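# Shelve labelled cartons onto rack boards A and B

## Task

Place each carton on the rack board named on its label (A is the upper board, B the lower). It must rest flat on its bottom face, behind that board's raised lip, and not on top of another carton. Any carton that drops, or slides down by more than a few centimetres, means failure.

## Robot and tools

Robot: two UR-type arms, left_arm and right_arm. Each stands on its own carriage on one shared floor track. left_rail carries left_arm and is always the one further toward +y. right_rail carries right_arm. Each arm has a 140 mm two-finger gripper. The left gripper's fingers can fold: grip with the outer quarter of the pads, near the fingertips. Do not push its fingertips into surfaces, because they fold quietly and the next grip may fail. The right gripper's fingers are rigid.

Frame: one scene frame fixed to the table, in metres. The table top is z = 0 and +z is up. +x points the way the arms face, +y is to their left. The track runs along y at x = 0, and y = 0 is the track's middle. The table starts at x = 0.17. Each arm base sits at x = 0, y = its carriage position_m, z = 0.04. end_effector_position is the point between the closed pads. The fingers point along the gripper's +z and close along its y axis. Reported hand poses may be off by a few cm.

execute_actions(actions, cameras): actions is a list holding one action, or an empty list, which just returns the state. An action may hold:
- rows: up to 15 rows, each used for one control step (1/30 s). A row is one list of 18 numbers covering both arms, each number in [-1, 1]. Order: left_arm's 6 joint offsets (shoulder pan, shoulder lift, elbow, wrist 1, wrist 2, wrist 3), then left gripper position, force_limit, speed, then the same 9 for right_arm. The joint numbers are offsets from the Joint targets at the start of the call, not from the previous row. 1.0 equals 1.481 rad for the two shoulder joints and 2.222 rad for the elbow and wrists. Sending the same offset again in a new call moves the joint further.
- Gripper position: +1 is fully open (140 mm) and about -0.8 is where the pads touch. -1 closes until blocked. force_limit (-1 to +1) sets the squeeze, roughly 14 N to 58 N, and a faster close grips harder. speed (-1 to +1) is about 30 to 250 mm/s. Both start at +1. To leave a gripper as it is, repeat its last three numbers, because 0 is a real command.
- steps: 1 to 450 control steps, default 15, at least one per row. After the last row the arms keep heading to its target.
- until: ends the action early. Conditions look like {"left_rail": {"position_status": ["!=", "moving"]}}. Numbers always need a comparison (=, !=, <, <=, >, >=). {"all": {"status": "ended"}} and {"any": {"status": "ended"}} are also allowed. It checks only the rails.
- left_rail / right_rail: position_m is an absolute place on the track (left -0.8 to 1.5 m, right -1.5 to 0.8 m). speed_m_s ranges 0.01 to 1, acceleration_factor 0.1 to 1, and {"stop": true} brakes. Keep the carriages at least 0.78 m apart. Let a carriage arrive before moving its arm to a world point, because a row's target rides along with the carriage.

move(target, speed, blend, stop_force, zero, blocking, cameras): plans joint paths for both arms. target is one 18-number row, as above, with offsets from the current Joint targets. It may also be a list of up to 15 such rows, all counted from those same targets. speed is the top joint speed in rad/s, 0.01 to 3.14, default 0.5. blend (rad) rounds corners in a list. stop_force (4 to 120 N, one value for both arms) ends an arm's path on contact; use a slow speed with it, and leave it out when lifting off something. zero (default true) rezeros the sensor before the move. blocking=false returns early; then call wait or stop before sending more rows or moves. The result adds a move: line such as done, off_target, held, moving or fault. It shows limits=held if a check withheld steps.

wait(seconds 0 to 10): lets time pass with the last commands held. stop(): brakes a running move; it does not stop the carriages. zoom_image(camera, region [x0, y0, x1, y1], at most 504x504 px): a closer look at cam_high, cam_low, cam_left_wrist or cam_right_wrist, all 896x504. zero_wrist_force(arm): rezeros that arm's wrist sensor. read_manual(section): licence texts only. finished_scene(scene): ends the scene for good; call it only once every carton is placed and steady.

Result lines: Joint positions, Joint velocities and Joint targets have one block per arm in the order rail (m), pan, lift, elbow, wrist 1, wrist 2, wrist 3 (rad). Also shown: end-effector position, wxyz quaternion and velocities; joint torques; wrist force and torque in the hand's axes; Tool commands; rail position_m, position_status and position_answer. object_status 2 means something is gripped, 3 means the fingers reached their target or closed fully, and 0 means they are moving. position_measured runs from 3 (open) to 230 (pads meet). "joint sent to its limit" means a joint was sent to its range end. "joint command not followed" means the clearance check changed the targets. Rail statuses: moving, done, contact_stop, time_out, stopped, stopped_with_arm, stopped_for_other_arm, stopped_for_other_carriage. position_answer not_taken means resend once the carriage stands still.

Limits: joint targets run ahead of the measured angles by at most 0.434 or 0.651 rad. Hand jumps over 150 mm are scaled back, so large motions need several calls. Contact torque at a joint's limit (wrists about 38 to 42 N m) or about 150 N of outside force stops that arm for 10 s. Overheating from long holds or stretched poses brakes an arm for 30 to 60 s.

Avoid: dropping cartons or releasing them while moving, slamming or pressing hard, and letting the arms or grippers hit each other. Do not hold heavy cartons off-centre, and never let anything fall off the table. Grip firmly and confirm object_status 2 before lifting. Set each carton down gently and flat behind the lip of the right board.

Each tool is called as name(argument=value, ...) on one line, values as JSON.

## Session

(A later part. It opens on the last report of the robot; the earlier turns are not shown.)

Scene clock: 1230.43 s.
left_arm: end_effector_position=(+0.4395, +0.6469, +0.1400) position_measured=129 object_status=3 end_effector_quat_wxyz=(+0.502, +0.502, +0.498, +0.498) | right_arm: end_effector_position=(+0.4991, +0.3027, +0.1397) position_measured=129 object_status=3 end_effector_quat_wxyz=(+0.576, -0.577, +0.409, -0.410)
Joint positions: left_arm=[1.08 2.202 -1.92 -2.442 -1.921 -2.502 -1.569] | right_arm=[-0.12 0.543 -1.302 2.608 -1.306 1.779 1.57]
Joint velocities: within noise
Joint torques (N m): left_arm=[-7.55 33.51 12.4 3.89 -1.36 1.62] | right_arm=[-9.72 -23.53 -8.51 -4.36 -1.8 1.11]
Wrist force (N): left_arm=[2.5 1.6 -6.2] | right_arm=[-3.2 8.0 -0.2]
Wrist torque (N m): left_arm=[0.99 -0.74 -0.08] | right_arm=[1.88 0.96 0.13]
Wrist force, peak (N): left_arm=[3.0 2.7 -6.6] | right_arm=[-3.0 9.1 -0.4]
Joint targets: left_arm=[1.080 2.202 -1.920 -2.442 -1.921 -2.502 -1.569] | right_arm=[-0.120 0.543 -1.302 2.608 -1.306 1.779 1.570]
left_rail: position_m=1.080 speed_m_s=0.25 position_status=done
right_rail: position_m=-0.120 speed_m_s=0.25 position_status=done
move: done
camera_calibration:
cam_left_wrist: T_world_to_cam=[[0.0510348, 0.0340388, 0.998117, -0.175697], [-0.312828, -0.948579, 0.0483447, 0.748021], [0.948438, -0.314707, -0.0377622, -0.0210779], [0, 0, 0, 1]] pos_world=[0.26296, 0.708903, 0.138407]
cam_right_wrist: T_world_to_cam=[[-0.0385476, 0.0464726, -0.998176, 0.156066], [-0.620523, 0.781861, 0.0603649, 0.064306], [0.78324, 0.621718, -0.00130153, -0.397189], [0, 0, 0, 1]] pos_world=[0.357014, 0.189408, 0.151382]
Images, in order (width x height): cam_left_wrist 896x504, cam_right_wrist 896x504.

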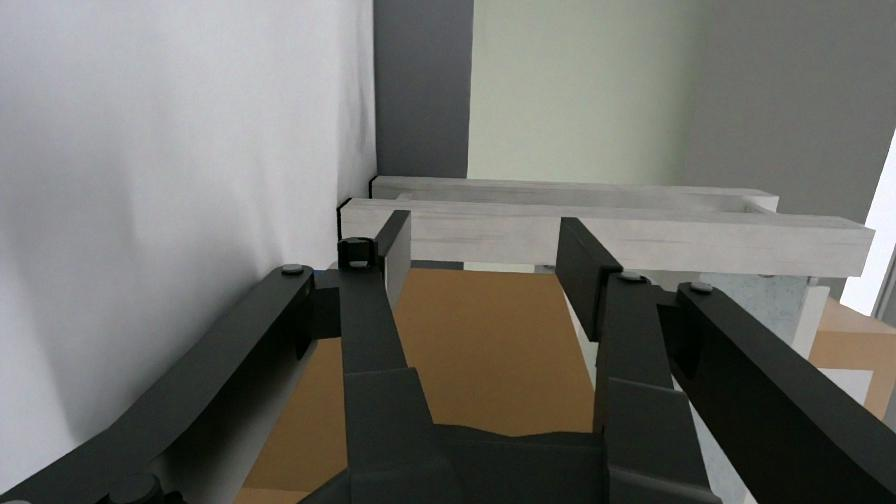

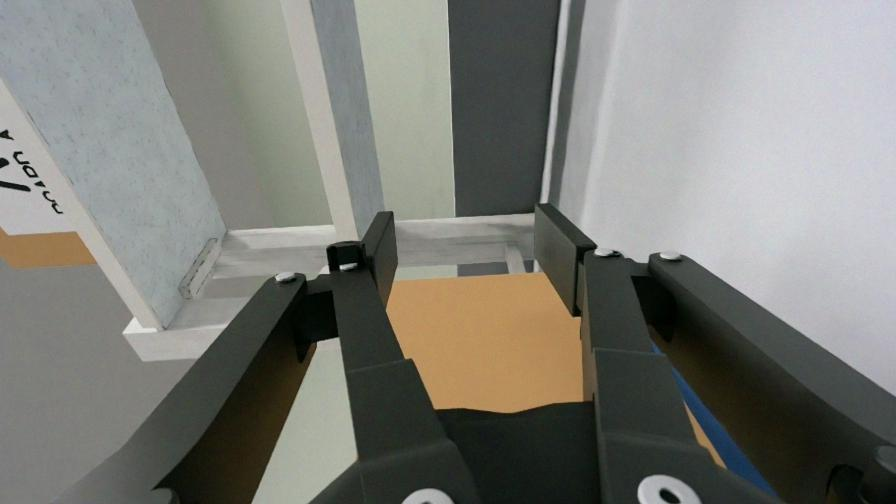

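move(target=[-0.0497,-0.0510,0.0703,-0.0364,-0.0331,0,0,1,-1,0.1379,0.0419,-0.0580,0.0301,0.0919,0,0,1,-1], speed=0.05, stop_force=7, cameras=[])

move(target=[-0.0137,-0.0140,0.0193,-0.0100,-0.0091,0,0,1,-1,0.0379,0.0115,-0.0160,0.0083,0.0253,0,0,1,-1], speed=0.02, stop_force=42, cameras=["cam_left_wrist","cam_right_wrist"])

Scene clock: 1241.87 s.
left_arm: end_effector_position=(+0.4487, +0.6018, +0.1400) position_measured=129 object_status=3 end_effector_quat_wxyz=(+0.502, +0.502, +0.498, +0.498) | right_arm: end_effector_position=(+0.4946, +0.3474, +0.1397) position_measured=129 object_status=3 end_effector_quat_wxyz=(+0.576, -0.577, +0.409, -0.410)
Joint positions: left_arm=[1.08 2.16 -1.963 -2.352 -1.968 -2.545 -1.569] | right_arm=[-0.12 0.661 -1.266 2.533 -1.267 1.897 1.57]
Joint velocities: within noise
Joint torques (N m): left_arm=[7.41 66.81 16.72 4.11 3.37 1.63] | right_arm=[-7.19 -63.1 -9.87 -3.63 -4.24 1.14]
Wrist force (N): left_arm=[9.8 2.6 -5.7] | right_arm=[3.7 5.9 -0.1]
Wrist torque (N m): left_arm=[1.01 -0.58 -0.35] | right_arm=[1.90 1.12 0.14]
Wrist force, peak (N): left_arm=[19.8 4.2 -11.1] | right_arm=[13.5 4.9 -5.3]
Joint targets: left_arm=[1.080 2.160 -1.963 -2.352 -1.968 -2.545 -1.569] | right_arm=[-0.120 0.661 -1.266 2.533 -1.267 1.897 1.570]
left_rail: position_m=1.080 speed_m_s=0.25 position_status=done
right_rail: position_m=-0.120 speed_m_s=0.25 position_status=done
move: contact (left_arm, right_arm); left_arm: the elbow is farthest, 0.066 rad from its target; right_arm: the wrist 2 is farthest, 0.087 rad from its target
No camera images: "cameras" was empty.

Scene clock: 1243.40 s.
left_arm: end_effector_position=(+0.4490, +0.5996, +0.1400) position_measured=129 object_status=3 end_effector_quat_wxyz=(+0.502, +0.502, +0.498, +0.499) | right_arm: end_effector_position=(+0.4942, +0.3495, +0.1397) position_measured=129 object_status=3 end_effector_quat_wxyz=(+0.576, -0.577, +0.410, -0.410)
Joint positions: left_arm=[1.08 2.157 -1.965 -2.347 -1.97 -2.548 -1.569] | right_arm=[-0.12 0.668 -1.264 2.529 -1.265 1.903 1.57]
Joint velocities: within noise
Joint torques (N m): left_arm=[-7.77 62.81 35.56 5.93 21.76 1.71] | right_arm=[17.41 -60.48 -23.12 -3.71 -22.41 0.99]
Wrist force (N): left_arm=[49.9 12.7 -16.1] | right_arm=[43.2 -1.0 -10.4]
Wrist torque (N m): left_arm=[0.25 0.10 -0.98] | right_arm=[2.05 2.19 0.20]
Wrist force, peak (N): left_arm=[56.1 14.8 -21.5] | right_arm=[48.3 -1.5 -15.8]
Joint targets: left_arm=[1.080 2.157 -1.965 -2.347 -1.970 -2.548 -1.569] | right_arm=[-0.120 0.668 -1.264 2.529 -1.265 1.903 1.570]
left_rail: position_m=1.080 speed_m_s=0.25 position_status=done
right_rail: position_m=-0.120 speed_m_s=0.25 position_status=done
move: contact (left_arm, right_arm); left_arm: the elbow is farthest, 0.038 rad from its target; right_arm: the shoulder pan is farthest, 0.050 rad from its target
camera_calibration:
cam_left_wrist: T_world_to_cam=[[0.0512747, 0.0338715, 0.99811, -0.174623], [-0.312429, -0.948715, 0.0482453, 0.706018], [0.948556, -0.314312, -0.0380626, -0.0452554], [0, 0, 0, 1]] pos_world=[0.272462, 0.661501, 0.138508]
cam_right_wrist: T_world_to_cam=[[-0.0386034, 0.0464309, -0.998175, 0.153627], [-0.620127, 0.782175, 0.0603662, 0.0243893], [0.783551, 0.621326, -0.00140155, -0.422511], [0, 0, 0, 1]] pos_world=[0.352114, 0.236307, 0.151282]
Images, in order (width x height): cam_left_wrist 896x504, cam_right_wrist 896x504.

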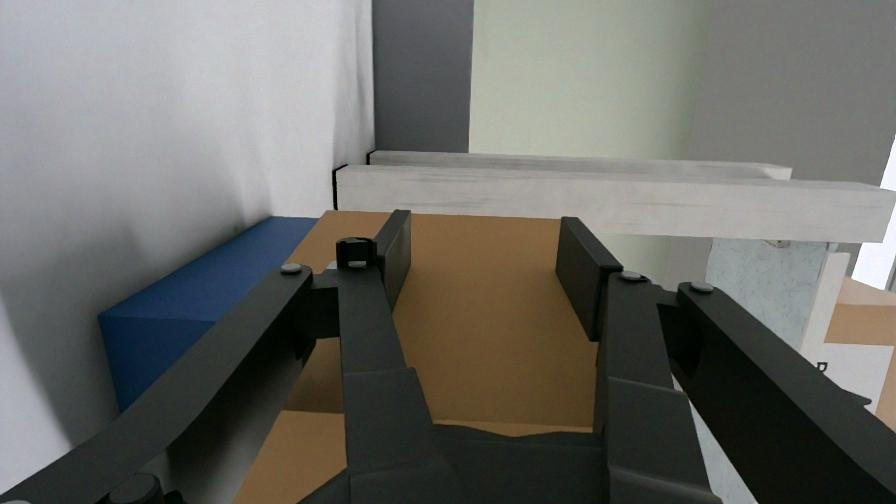

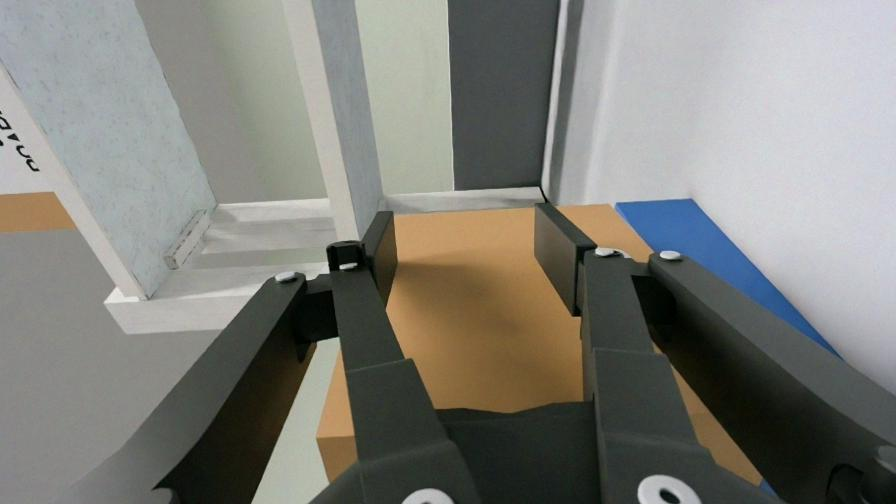

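move(target=[[-0.0007,0.0678,0.0063,-0.0520,-0.0005,0,0,1,-1,0.0011,-0.0875,-0.0077,0.0660,0.0008,0,0,1,-1],[-0.0007,0.1313,0.0163,-0.1043,-0.0005,0,0,1,-1,0.0011,-0.1670,-0.0199,0.1312,0.0008,0,0,1,-1],[-0.0007,0.1880,0.0304,-0.1563,-0.0005,0,0,1,-1,0.0011,-0.2365,-0.0366,0.1942,0.0008,0,0,1,-1],[-0.0007,0.2375,0.0482,-0.2071,-0.0005,0,0,1,-1,0.0011,-0.2946,-0.0576,0.2540,0.0008,0,0,1,-1],[-0.0007,0.2679,0.0628,-0.2419,-0.0005,0,0,1,-1,0.0011,-0.3287,-0.0744,0.2935,0.0008,0,0,1,-1]], speed=0.1, blend=0.03, cameras=["cam_high","cam_low"])

Scene clock: 1275.20 s.
left_arm: end_effector_position=(+0.4490, +0.5989, +0.3744) position_measured=129 object_status=3 end_effector_quat_wxyz=(+0.501, +0.503, +0.498, +0.499) | right_arm: end_effector_position=(+0.4942, +0.3504, +0.3746) position_measured=129 object_status=3 end_effector_quat_wxyz=(+0.576, -0.577, +0.410, -0.410)
Joint positions: left_arm=[1.08 2.156 -1.569 -2.208 -2.508 -2.549 -1.569] | right_arm=[-0.12 0.669 -1.751 2.364 -0.613 1.905 1.57]
Joint velocities: within noise
Joint torques (N m): left_arm=[-21.4 45.02 73.66 5.17 30.83 1.64] | right_arm=[41.67 -47.05 -72.37 -6.79 -31.51 1.28]
Wrist force (N): left_arm=[72.1 -0.2 -18.6] | right_arm=[64.0 20.9 -9.7]
Wrist torque (N m): left_arm=[1.03 0.46 -0.97] | right_arm=[1.91 2.92 -0.29]
Wrist force, peak (N): left_arm=[80.2 -0.3 -19.1] | right_arm=[71.8 21.7 -10.8]
Joint targets: left_arm=[1.080 2.156 -1.569 -2.208 -2.508 -2.549 -1.569] | right_arm=[-0.120 0.669 -1.751 2.364 -0.613 1.905 1.570]
left_rail: position_m=1.080 speed_m_s=0.25 position_status=done
right_rail: position_m=-0.120 speed_m_s=0.25 position_status=done
move: done
Images, in order (width x height): cam_high 896x504, cam_low 896x504.

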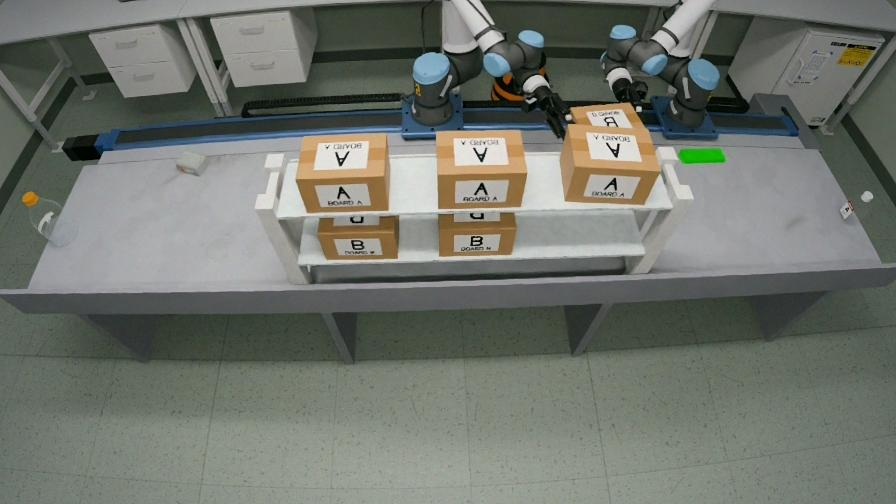

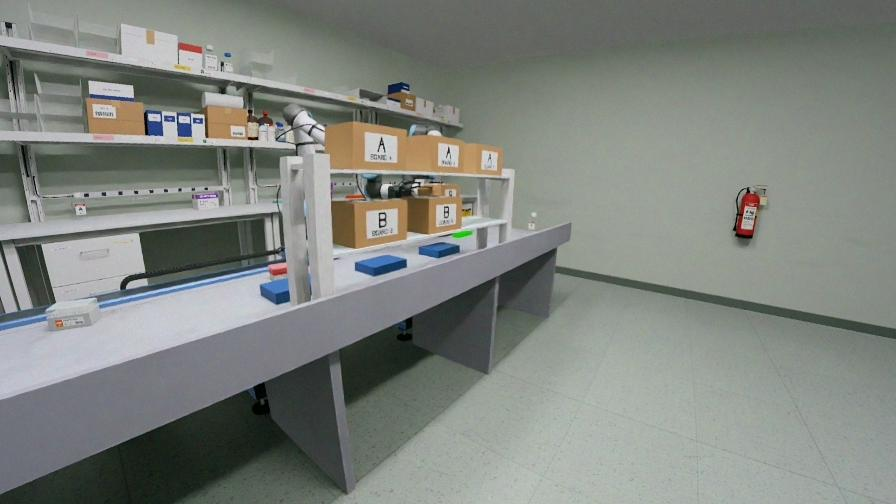

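move(target=[[0.0280,-0.0462,0.0327,-0.0011,0.0301,0,0,1,-1,-0.0882,-0.0146,0.0072,0.0025,-0.0473,0,0,1,-1],[0.0535,-0.0953,0.0698,-0.0054,0.0579,0,0,1,-1,-0.1801,-0.0189,0.0093,0.0033,-0.0978,0,0,1,-1],[0.0822,-0.1347,0.1018,-0.0112,0.0883,0,0,1,-1,-0.2463,-0.0025,0.0013,0.0004,-0.1306,0,0,1,-1],[0.1223,-0.1643,0.1272,-0.0169,0.1263,0,0,1,-1,-0.2808,0.0377,-0.0202,-0.0049,-0.1424,0,0,1,-1],[0.1654,-0.1885,0.1486,-0.0222,0.1662,0,0,1,-1,-0.2935,0.0862,-0.0487,-0.0088,-0.1396,0,0,1,-1],[0.2093,-0.2126,0.1707,-0.0282,0.2068,0,0,1,-1,-0.2969,0.1374,-0.0822,-0.0094,-0.1306,0,0,1,-1],[0.2491,-0.2402,0.1968,-0.0359,0.2445,0,0,1,-1,-0.2997,0.1864,-0.1174,-0.0068,-0.1213,0,0,1,-1]], speed=0.085, blend=0.02)

zoom_image(camera="cam_low", region=[350, 120, 550, 260])

Scene clock: 1330.87 s.
left_arm: end_effector_position=(+0.8042, +0.4726, +0.3756) position_measured=129 object_status=3 end_effector_quat_wxyz=(+0.543, +0.543, +0.452, +0.453) | right_arm: end_effector_position=(+0.8052, +0.2205, +0.3746) position_measured=129 object_status=3 end_effector_quat_wxyz=(+0.538, -0.539, +0.458, -0.458)
Joint positions: left_arm=[1.08 2.525 -1.924 -1.771 -2.588 -2.005 -1.569] | right_arm=[-0.12 0.225 -1.475 2.103 -0.628 1.636 1.57]
Joint velocities: within noise
Joint torques (N m): left_arm=[-58.98 51.68 69.56 5.48 37.65 1.69] | right_arm=[64.61 -44.2 -65.78 -5.5 -21.77 1.13]
Wrist force (N): left_arm=[87.4 -1.7 -20.6] | right_arm=[78.7 20.5 -12.0]
Wrist torque (N m): left_arm=[0.91 0.78 -0.79] | right_arm=[1.94 3.25 -0.24]
Wrist force, peak (N): left_arm=[95.3 0.4 -23.0] | right_arm=[86.4 21.9 -12.8]
Joint targets: left_arm=[1.080 2.525 -1.924 -1.770 -2.588 -2.005 -1.569] | right_arm=[-0.120 0.225 -1.475 2.103 -0.628 1.636 1.570]
left_rail: position_m=1.080 speed_m_s=0.25 position_status=done
right_rail: position_m=-0.120 speed_m_s=0.25 position_status=done
move: done
camera_calibration:
cam_left_wrist: T_world_to_cam=[[0.0558426, 0.0247552, 0.998133, -0.422971], [-0.472141, -0.880202, 0.0482452, 0.781182], [0.879753, -0.473953, -0.0374648, -0.28257], [0, 0, 0, 1]] pos_world=[0.64104, 0.564144, 0.373906]
cam_right_wrist: T_world_to_cam=[[-0.0300915, 0.0524704, -0.998169, 0.397889], [-0.474904, 0.877958, 0.0604681, 0.165908], [0.879523, 0.475854, -0.00150069, -0.630882], [0, 0, 0, 1]] pos_world=[0.645638, 0.13367, 0.386182]

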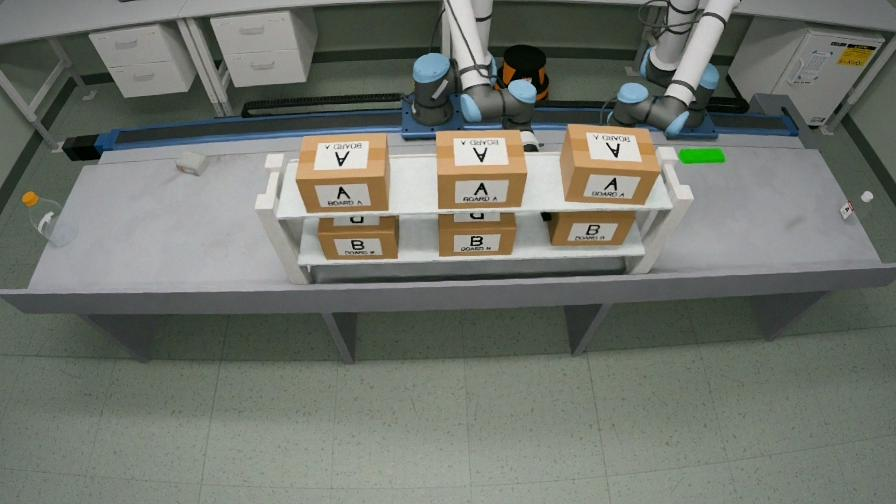

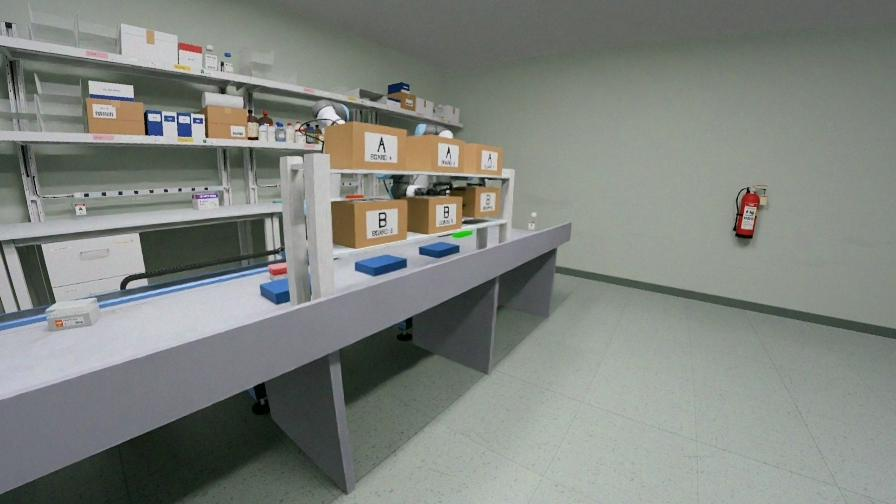

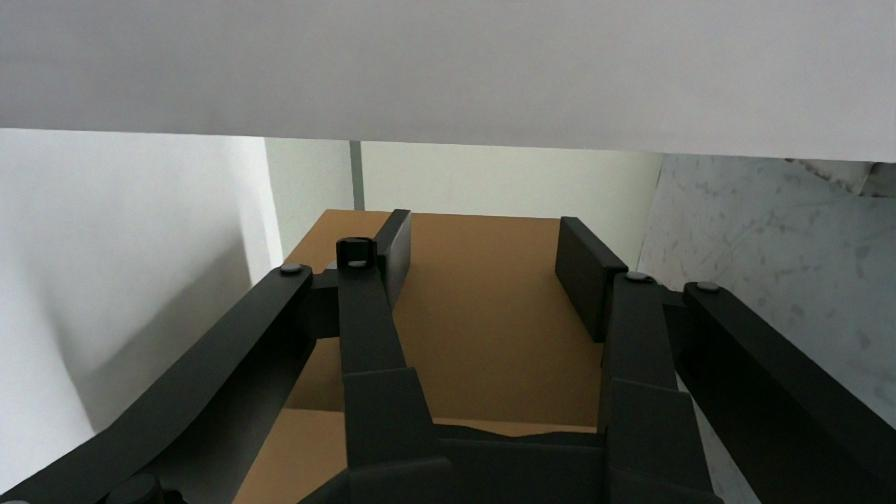

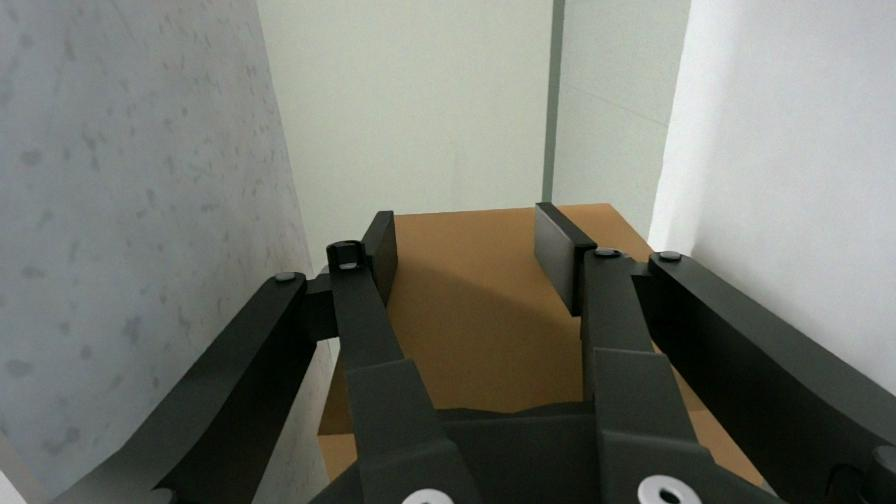

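Scaled by 2.520.

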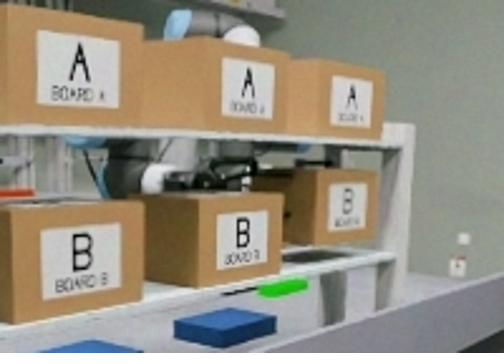

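move(target=[0,-0.0336,-0.0173,0.0392,0,0,0,1,-1,0,0.0425,0.0196,-0.0479,0,0,0,1,-1], speed=0.04, stop_force=8, cameras=["cam_high"])

zoom_image(camera="cam_high", region=[420, 100, 700, 280])

Scene clock: 1339.07 s.
left_arm: end_effector_position=(+0.8047, +0.4724, +0.3383) position_measured=129 object_status=3 end_effector_quat_wxyz=(+0.543, +0.544, +0.452, +0.453) | right_arm: end_effector_position=(+0.8058, +0.2206, +0.3365) position_measured=129 object_status=3 end_effector_quat_wxyz=(+0.538, -0.539, +0.458, -0.458)
Joint positions: left_arm=[1.08 2.525 -1.959 -1.797 -2.527 -2.005 -1.569] | right_arm=[-0.12 0.225 -1.429 2.135 -0.706 1.636 1.57]
Joint velocities: within noise
Joint torques (N m): left_arm=[-66.74 77.1 62.33 4.76 36.56 1.76] | right_arm=[72.38 -74.89 -54.9 -4.45 -24.46 1.05]
Wrist force (N): left_arm=[88.3 5.9 -21.0] | right_arm=[81.1 13.0 -10.6]
Wrist torque (N m): left_arm=[0.56 0.67 -0.45] | right_arm=[2.05 3.39 0.31]
Wrist force, peak (N): left_arm=[91.2 -0.2 -21.6] | right_arm=[83.9 14.9 -12.1]
Joint targets: left_arm=[1.080 2.525 -1.959 -1.797 -2.527 -2.005 -1.569] | right_arm=[-0.120 0.225 -1.429 2.135 -0.706 1.636 1.570]
left_rail: position_m=1.080 speed_m_s=0.25 position_status=done
right_rail: position_m=-0.120 speed_m_s=0.25 position_status=done
move: contact (left_arm, right_arm); left_arm: the wrist 1 is farthest, 0.026 rad from its target; right_arm: the wrist 1 is farthest, 0.029 rad from its target
Images, in order (width x height): cam_high 896x504.

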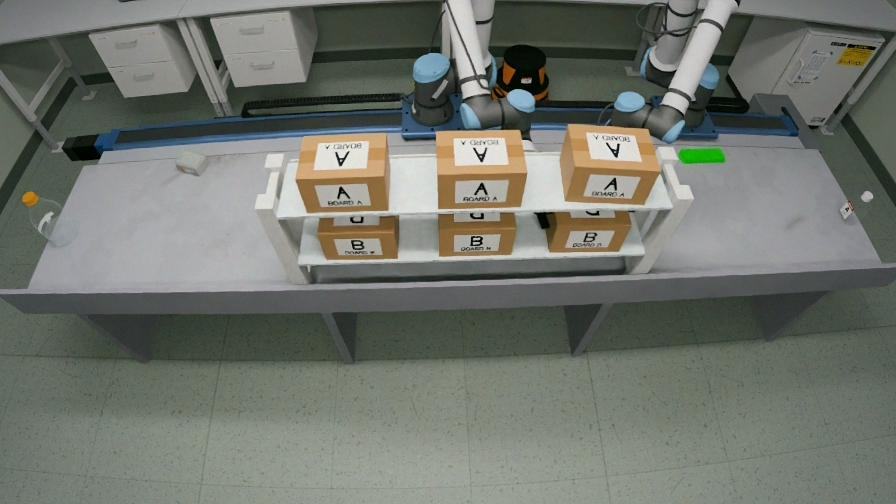

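Scaled by 1.800.

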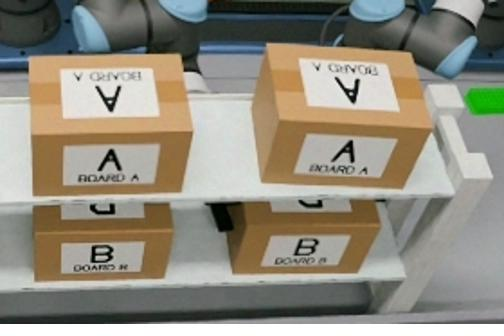

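move(target=[[0.0160,0.0137,-0.0152,0.0059,0.0107,0,0,1,-1,-0.0256,-0.0112,0.0087,-0.0012,-0.0171,0,0,1,-1],[0.0160,0.0299,-0.0069,-0.0131,0.0107,0,0,1,-1,-0.0256,-0.0319,-0.0009,0.0221,-0.0171,0,0,1,-1],[-0.0291,0.0766,-0.0504,-0.0008,-0.0194,0,0,1,-1,-0.0042,-0.1048,0.0504,0.0195,-0.0028,0,0,1,-1],[-0.0824,0.1188,-0.0874,0.0081,-0.0549,0,0,1,-1,0.0252,-0.1810,0.0962,0.0244,0.0168,0,0,1,-1],[-0.1396,0.1526,-0.1154,0.0136,-0.0931,0,0,1,-1,0.0635,-0.2537,0.1334,0.0357,0.0423,0,0,1,-1],[-0.1396,0.2535,-0.0223,-0.1468,-0.0931,0,0,1,-1,0.0635,-0.3664,0.0170,0.2272,0.0423,0,0,1,-1]], speed=[0.06,0.1,0.15,0.2,0.3,0.4])

zoom_image(camera="cam_high", region=[420, 100, 700, 280])

zoom_image(camera="cam_right_wrist", region=[300, 40, 620, 360])

Scene clock: 1370.87 s.
left_arm: end_effector_position=(+0.5852, +0.4926, +0.5506) position_measured=129 object_status=3 end_effector_quat_wxyz=(+0.543, +0.544, +0.452, +0.453) | right_arm: end_effector_position=(+0.5864, +0.2005, +0.5508) position_measured=129 object_status=3 end_effector_quat_wxyz=(+0.538, -0.539, +0.458, -0.458)
Joint positions: left_arm=[1.08 2.319 -1.584 -1.847 -2.853 -2.212 -1.569] | right_arm=[-0.12 0.319 -1.971 2.173 -0.201 1.73 1.57]
Joint velocities: within noise
Joint torques (N m): left_arm=[-6.4 61.37 52.38 0.38 -1.86 1.68] | right_arm=[16.23 -29.94 -55.11 -0.29 1.17 1.07]
Wrist force (N): left_arm=[6.3 -2.6 -4.7] | right_arm=[2.0 5.6 0.5]
Wrist torque (N m): left_arm=[0.05 -1.58 -0.11] | right_arm=[1.37 -0.18 0.16]
Wrist force, peak (N): left_arm=[88.6 6.1 -21.5] | right_arm=[82.3 12.9 -11.1]
Joint targets: left_arm=[1.080 2.319 -1.584 -1.847 -2.853 -2.212 -1.569] | right_arm=[-0.120 0.319 -1.971 2.172 -0.201 1.730 1.570]
left_rail: position_m=1.080 speed_m_s=0.25 position_status=done
right_rail: position_m=-0.120 speed_m_s=0.25 position_status=done
move: done
camera_calibration:
cam_left_wrist: T_world_to_cam=[[0.0565322, 0.0241589, 0.998108, -0.586036], [-0.471994, -0.880292, 0.0480406, 0.686989], [0.879787, -0.473817, -0.038362, -0.0733823], [0, 0, 0, 1]] pos_world=[0.421945, 0.584139, 0.549109]
cam_right_wrist: T_world_to_cam=[[-0.0297756, 0.0525249, -0.998176, 0.568092], [-0.474846, 0.877996, 0.0603656, 0.0688841], [0.879565, 0.475777, -0.00120171, -0.428749], [0, 0, 0, 1]] pos_world=[0.426738, 0.11367, 0.562383]

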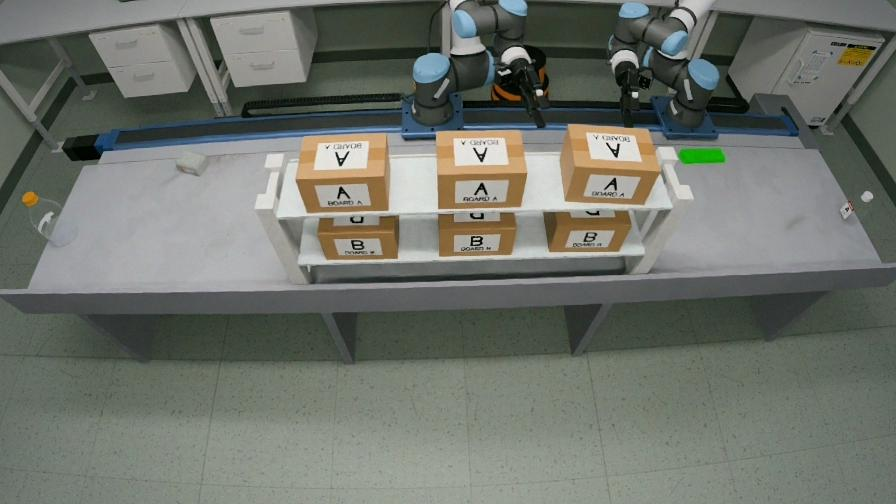

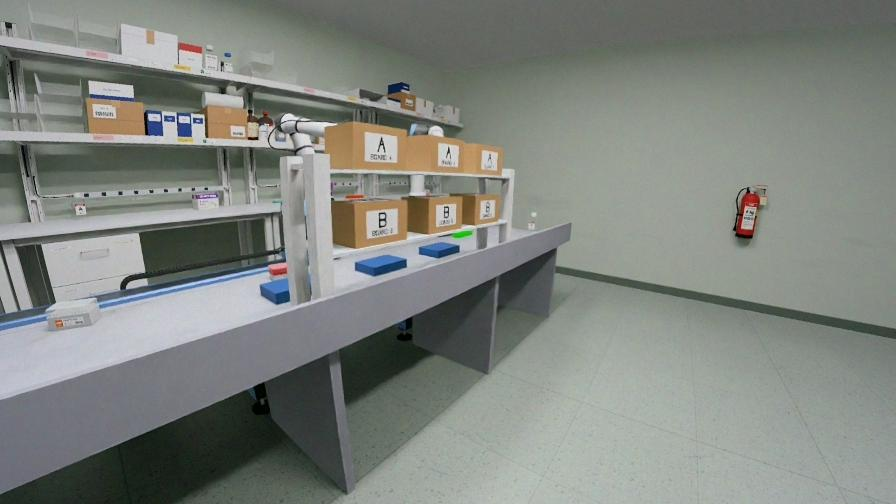

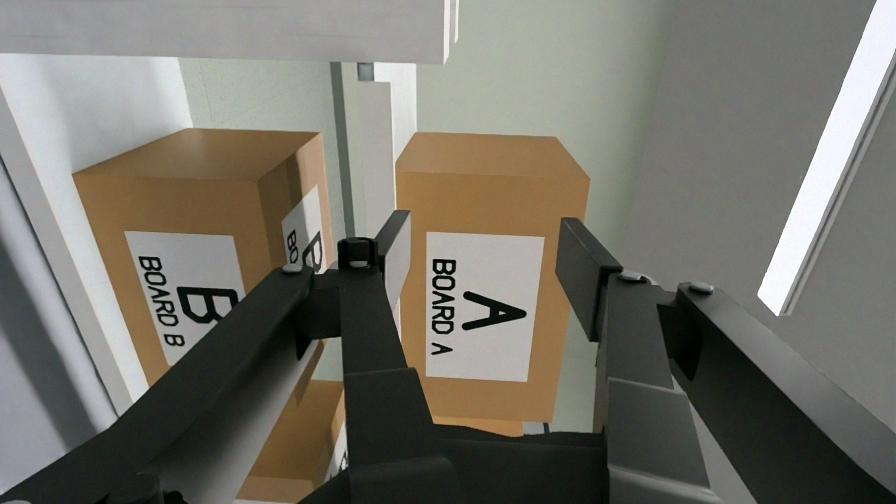

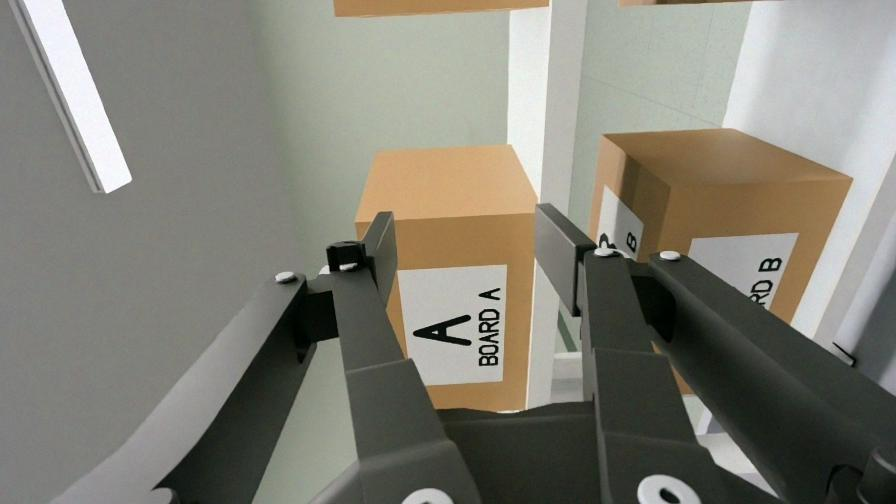

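Scaled by 1.800.

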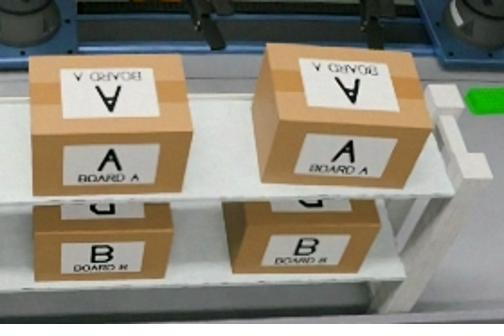

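Scaled by 1.575.

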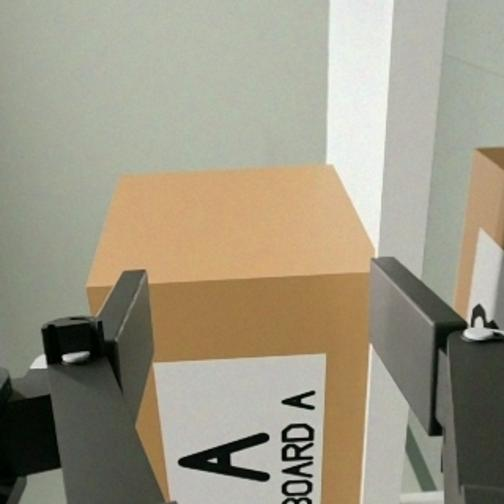

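move(target=[0,0,0,0,0,0,0,1,-1,0.1175,0.0735,-0.0257,-0.0233,0.0783,0,-1,-1,-1], speed=0.2, cameras=[])

move(target=[0,0,0,0,0,0,0,1,-1,-0.0860,0.1152,-0.0593,-0.0175,-0.0573,0,-1,-1,-1], speed=0.04, stop_force=5, cameras=["cam_high","cam_right_wrist"])

Scene clock: 1400.40 s.
left_arm: end_effector_position=(+0.5852, +0.4926, +0.5507) position_measured=129 object_status=3 end_effector_quat_wxyz=(+0.543, +0.544, +0.452, +0.453) | right_arm: end_effector_position=(+0.5859, +0.2664, +0.5447) position_measured=230 object_status=3 end_effector_quat_wxyz=(+0.538, -0.539, +0.458, -0.458)
Joint positions: left_arm=[1.08 2.319 -1.584 -1.847 -2.853 -2.212 -1.569] | right_arm=[-0.12 0.493 -1.863 2.115 -0.253 1.904 1.57]
Joint velocities: within noise
Joint torques (N m): left_arm=[4.05 61.38 40.9 1.72 -0.79 1.61] | right_arm=[17.62 -4.53 -51.41 -3.89 1.33 1.03]
Wrist force (N): left_arm=[6.7 -2.6 -4.6] | right_arm=[2.1 5.6 0.2]
Wrist torque (N m): left_arm=[0.03 -1.65 -0.11] | right_arm=[1.34 -0.22 0.15]
Wrist force, peak (N): left_arm=[6.8 -2.8 -5.1] | right_arm=[2.6 6.0 0.2]
Joint targets: left_arm=[1.080 2.319 -1.584 -1.847 -2.853 -2.212 -1.569] | right_arm=[-0.120 0.493 -1.863 2.115 -0.253 1.904 1.570]
left_rail: position_m=1.080 speed_m_s=0.25 position_status=done
right_rail: position_m=-0.120 speed_m_s=0.25 position_status=done
move: done
No camera images: "cameras" was empty.

Scene clock: 1405.60 s.
left_arm: end_effector_position=(+0.5852, +0.4926, +0.5507) position_measured=129 object_status=3 end_effector_quat_wxyz=(+0.543, +0.544, +0.452, +0.453) | right_arm: end_effector_position=(+0.7159, +0.2664, +0.5447) position_measured=230 object_status=3 end_effector_quat_wxyz=(+0.538, -0.539, +0.458, -0.458)
Joint positions: left_arm=[1.08 2.319 -1.584 -1.847 -2.853 -2.212 -1.569] | right_arm=[-0.12 0.366 -1.692 1.984 -0.292 1.776 1.57]
Joint velocities: within noise
Joint torques (N m): left_arm=[4.61 60.01 41.11 3.38 0.15 1.59] | right_arm=[-11.5 -20.77 -52.38 -4.27 -2.66 0.7]
Wrist force (N): left_arm=[6.7 -2.6 -4.7] | right_arm=[3.1 5.6 -2.3]
Wrist torque (N m): left_arm=[0.03 -1.66 -0.11] | right_arm=[1.42 -0.16 0.15]
Wrist force, peak (N): left_arm=[7.0 -2.7 -4.9] | right_arm=[3.3 5.5 -2.7]
Joint targets: left_arm=[1.080 2.319 -1.584 -1.847 -2.853 -2.212 -1.569] | right_arm=[-0.120 0.366 -1.692 1.984 -0.292 1.776 1.570]
left_rail: position_m=1.080 speed_m_s=0.25 position_status=done
right_rail: position_m=-0.120 speed_m_s=0.25 position_status=done
move: done
camera_calibration:
cam_right_wrist: T_world_to_cam=[[-0.0296847, 0.052573, -0.998176, 0.562342], [-0.47481, 0.878016, 0.0603646, 0.0729096], [0.879588, 0.475736, -0.00110145, -0.574163], [0, 0, 0, 1]] pos_world=[0.556338, 0.17957, 0.556283]
Images, in order (width x height): cam_high 896x504, cam_right_wrist 896x504.

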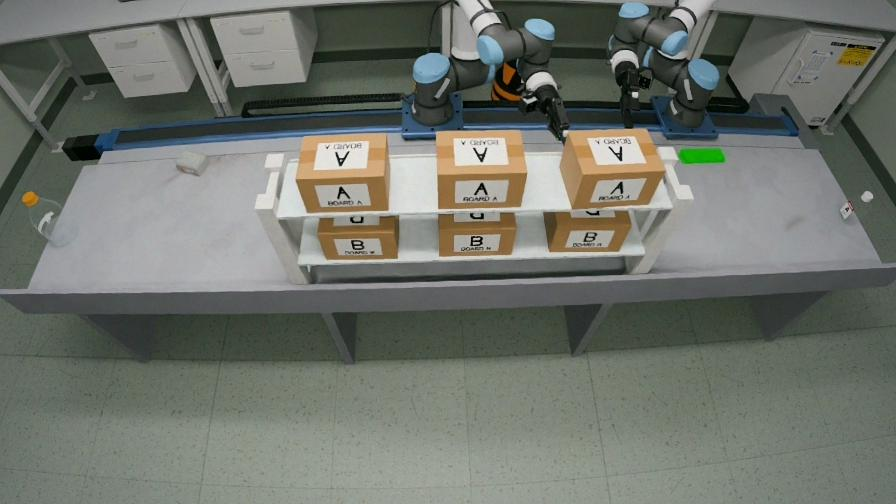

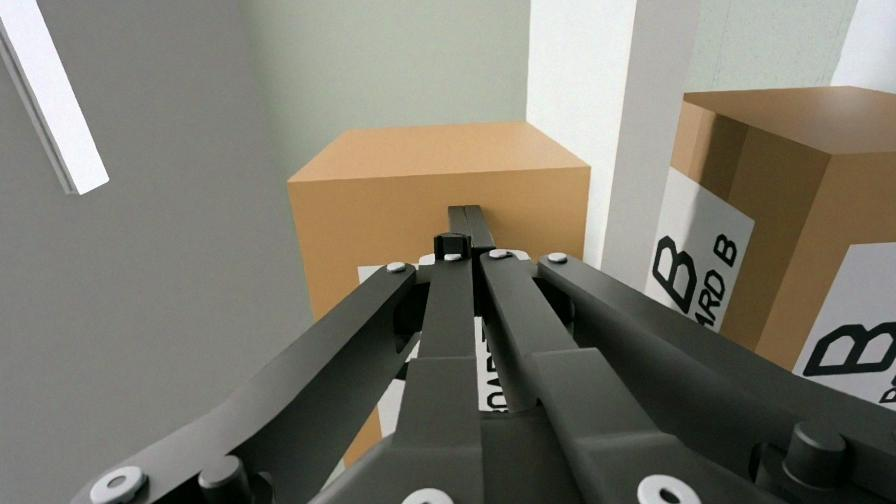

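move(target=[0,0,0,0,0,0,0,1,-1,0.0860,-0.1152,0.0593,0.0175,0.0573,0,-1,-1,-1], speed=0.15)

zoom_image(camera="cam_high", region=[270, 90, 710, 290])

zoom_image(camera="cam_low", region=[310, 110, 530, 260])

Scene clock: 1413.93 s.
left_arm: end_effector_position=(+0.5852, +0.4926, +0.5507) position_measured=129 object_status=3 end_effector_quat_wxyz=(+0.543, +0.544, +0.452, +0.453) | right_arm: end_effector_position=(+0.5860, +0.2664, +0.5447) position_measured=230 object_status=3 end_effector_quat_wxyz=(+0.538, -0.539, +0.458, -0.458)
Joint positions: left_arm=[1.08 2.319 -1.584 -1.847 -2.853 -2.212 -1.569] | right_arm=[-0.12 0.493 -1.862 2.115 -0.253 1.904 1.57]
Joint velocities: within noise
Joint torques (N m): left_arm=[4.53 59.36 42.34 4.64 0.98 1.68] | right_arm=[16.93 -39.84 -40.6 -0.25 1.16 0.76]
Wrist force (N): left_arm=[6.6 -2.6 -4.7] | right_arm=[2.3 5.6 0.4]
Wrist torque (N m): left_arm=[0.05 -1.64 -0.10] | right_arm=[1.35 -0.26 0.15]
Wrist force, peak (N): left_arm=[7.0 -2.9 -5.0] | right_arm=[3.5 5.6 -2.6]
Joint targets: left_arm=[1.080 2.319 -1.584 -1.847 -2.853 -2.212 -1.569] | right_arm=[-0.120 0.493 -1.863 2.115 -0.253 1.904 1.570]
left_rail: position_m=1.080 speed_m_s=0.25 position_status=done
right_rail: position_m=-0.120 speed_m_s=0.25 position_status=done
move: done
camera_calibration:
cam_left_wrist: T_world_to_cam=[[0.0565322, 0.0241589, 0.998108, -0.586136], [-0.471994, -0.880292, 0.0480406, 0.686984], [0.879787, -0.473817, -0.038362, -0.0733785], [0, 0, 0, 1]] pos_world=[0.421945, 0.584139, 0.549209]
cam_right_wrist: T_world_to_cam=[[-0.0296921, 0.0525693, -0.998176, 0.55849], [-0.474928, 0.877952, 0.060365, 0.0112935], [0.879523, 0.475854, -0.00110157, -0.459898], [0, 0, 0, 1]] pos_world=[0.426438, 0.17957, 0.556283]

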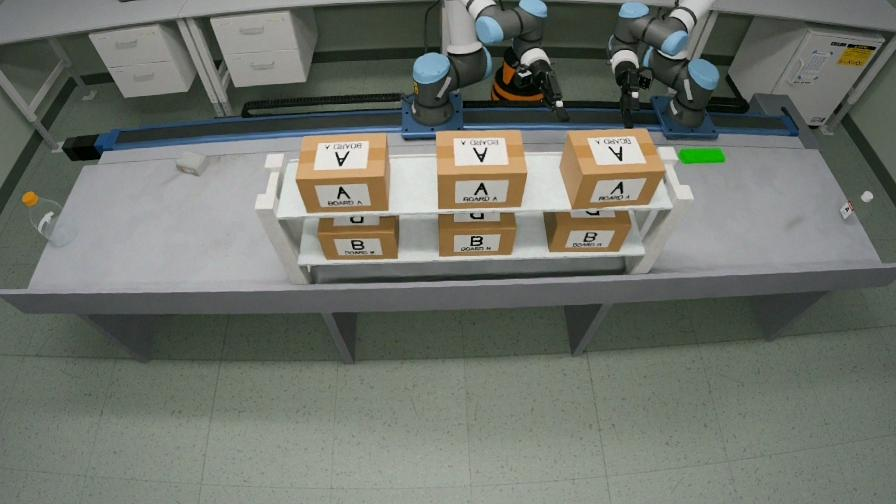

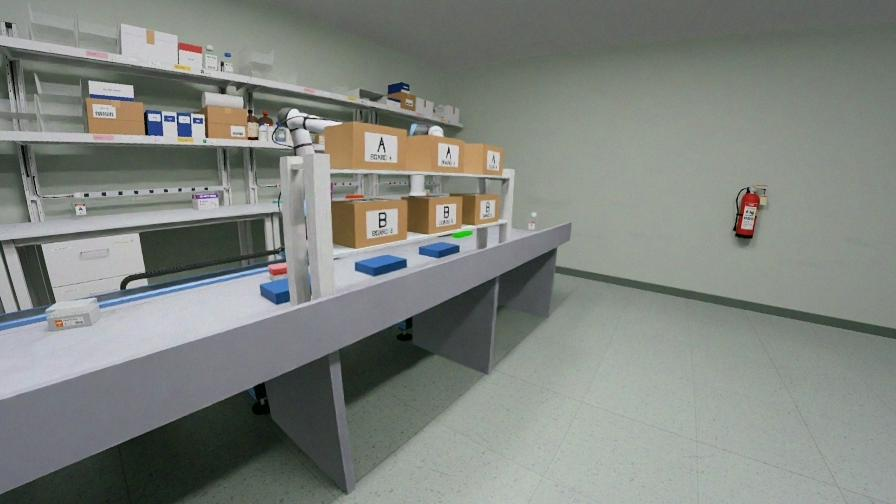

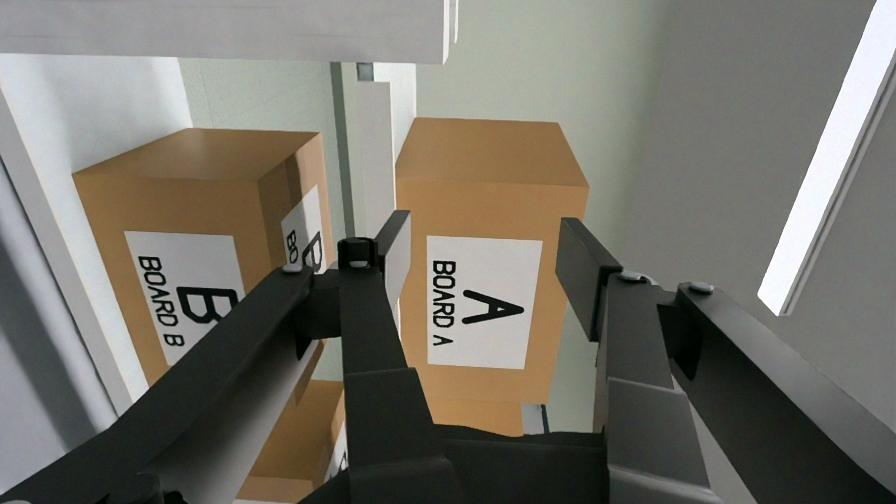

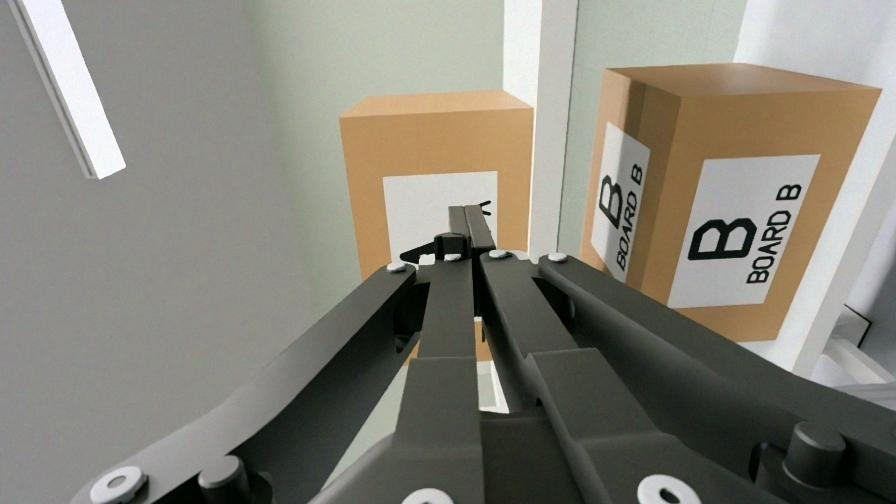

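Scaled by 1.145.

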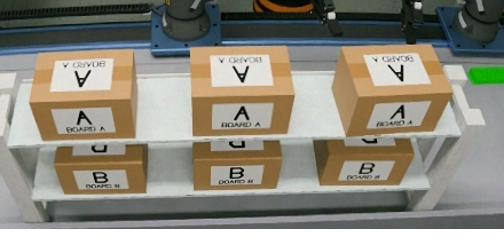

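Scaled by 2.291.

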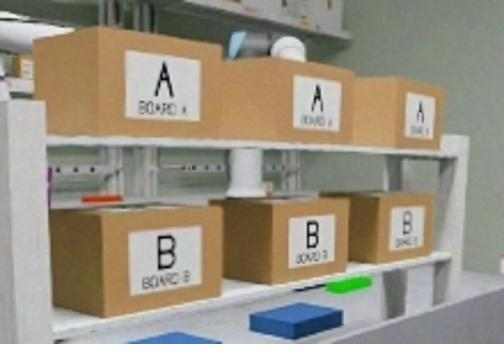

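finished_scene(scene=1)

The scene is finished: the task was done.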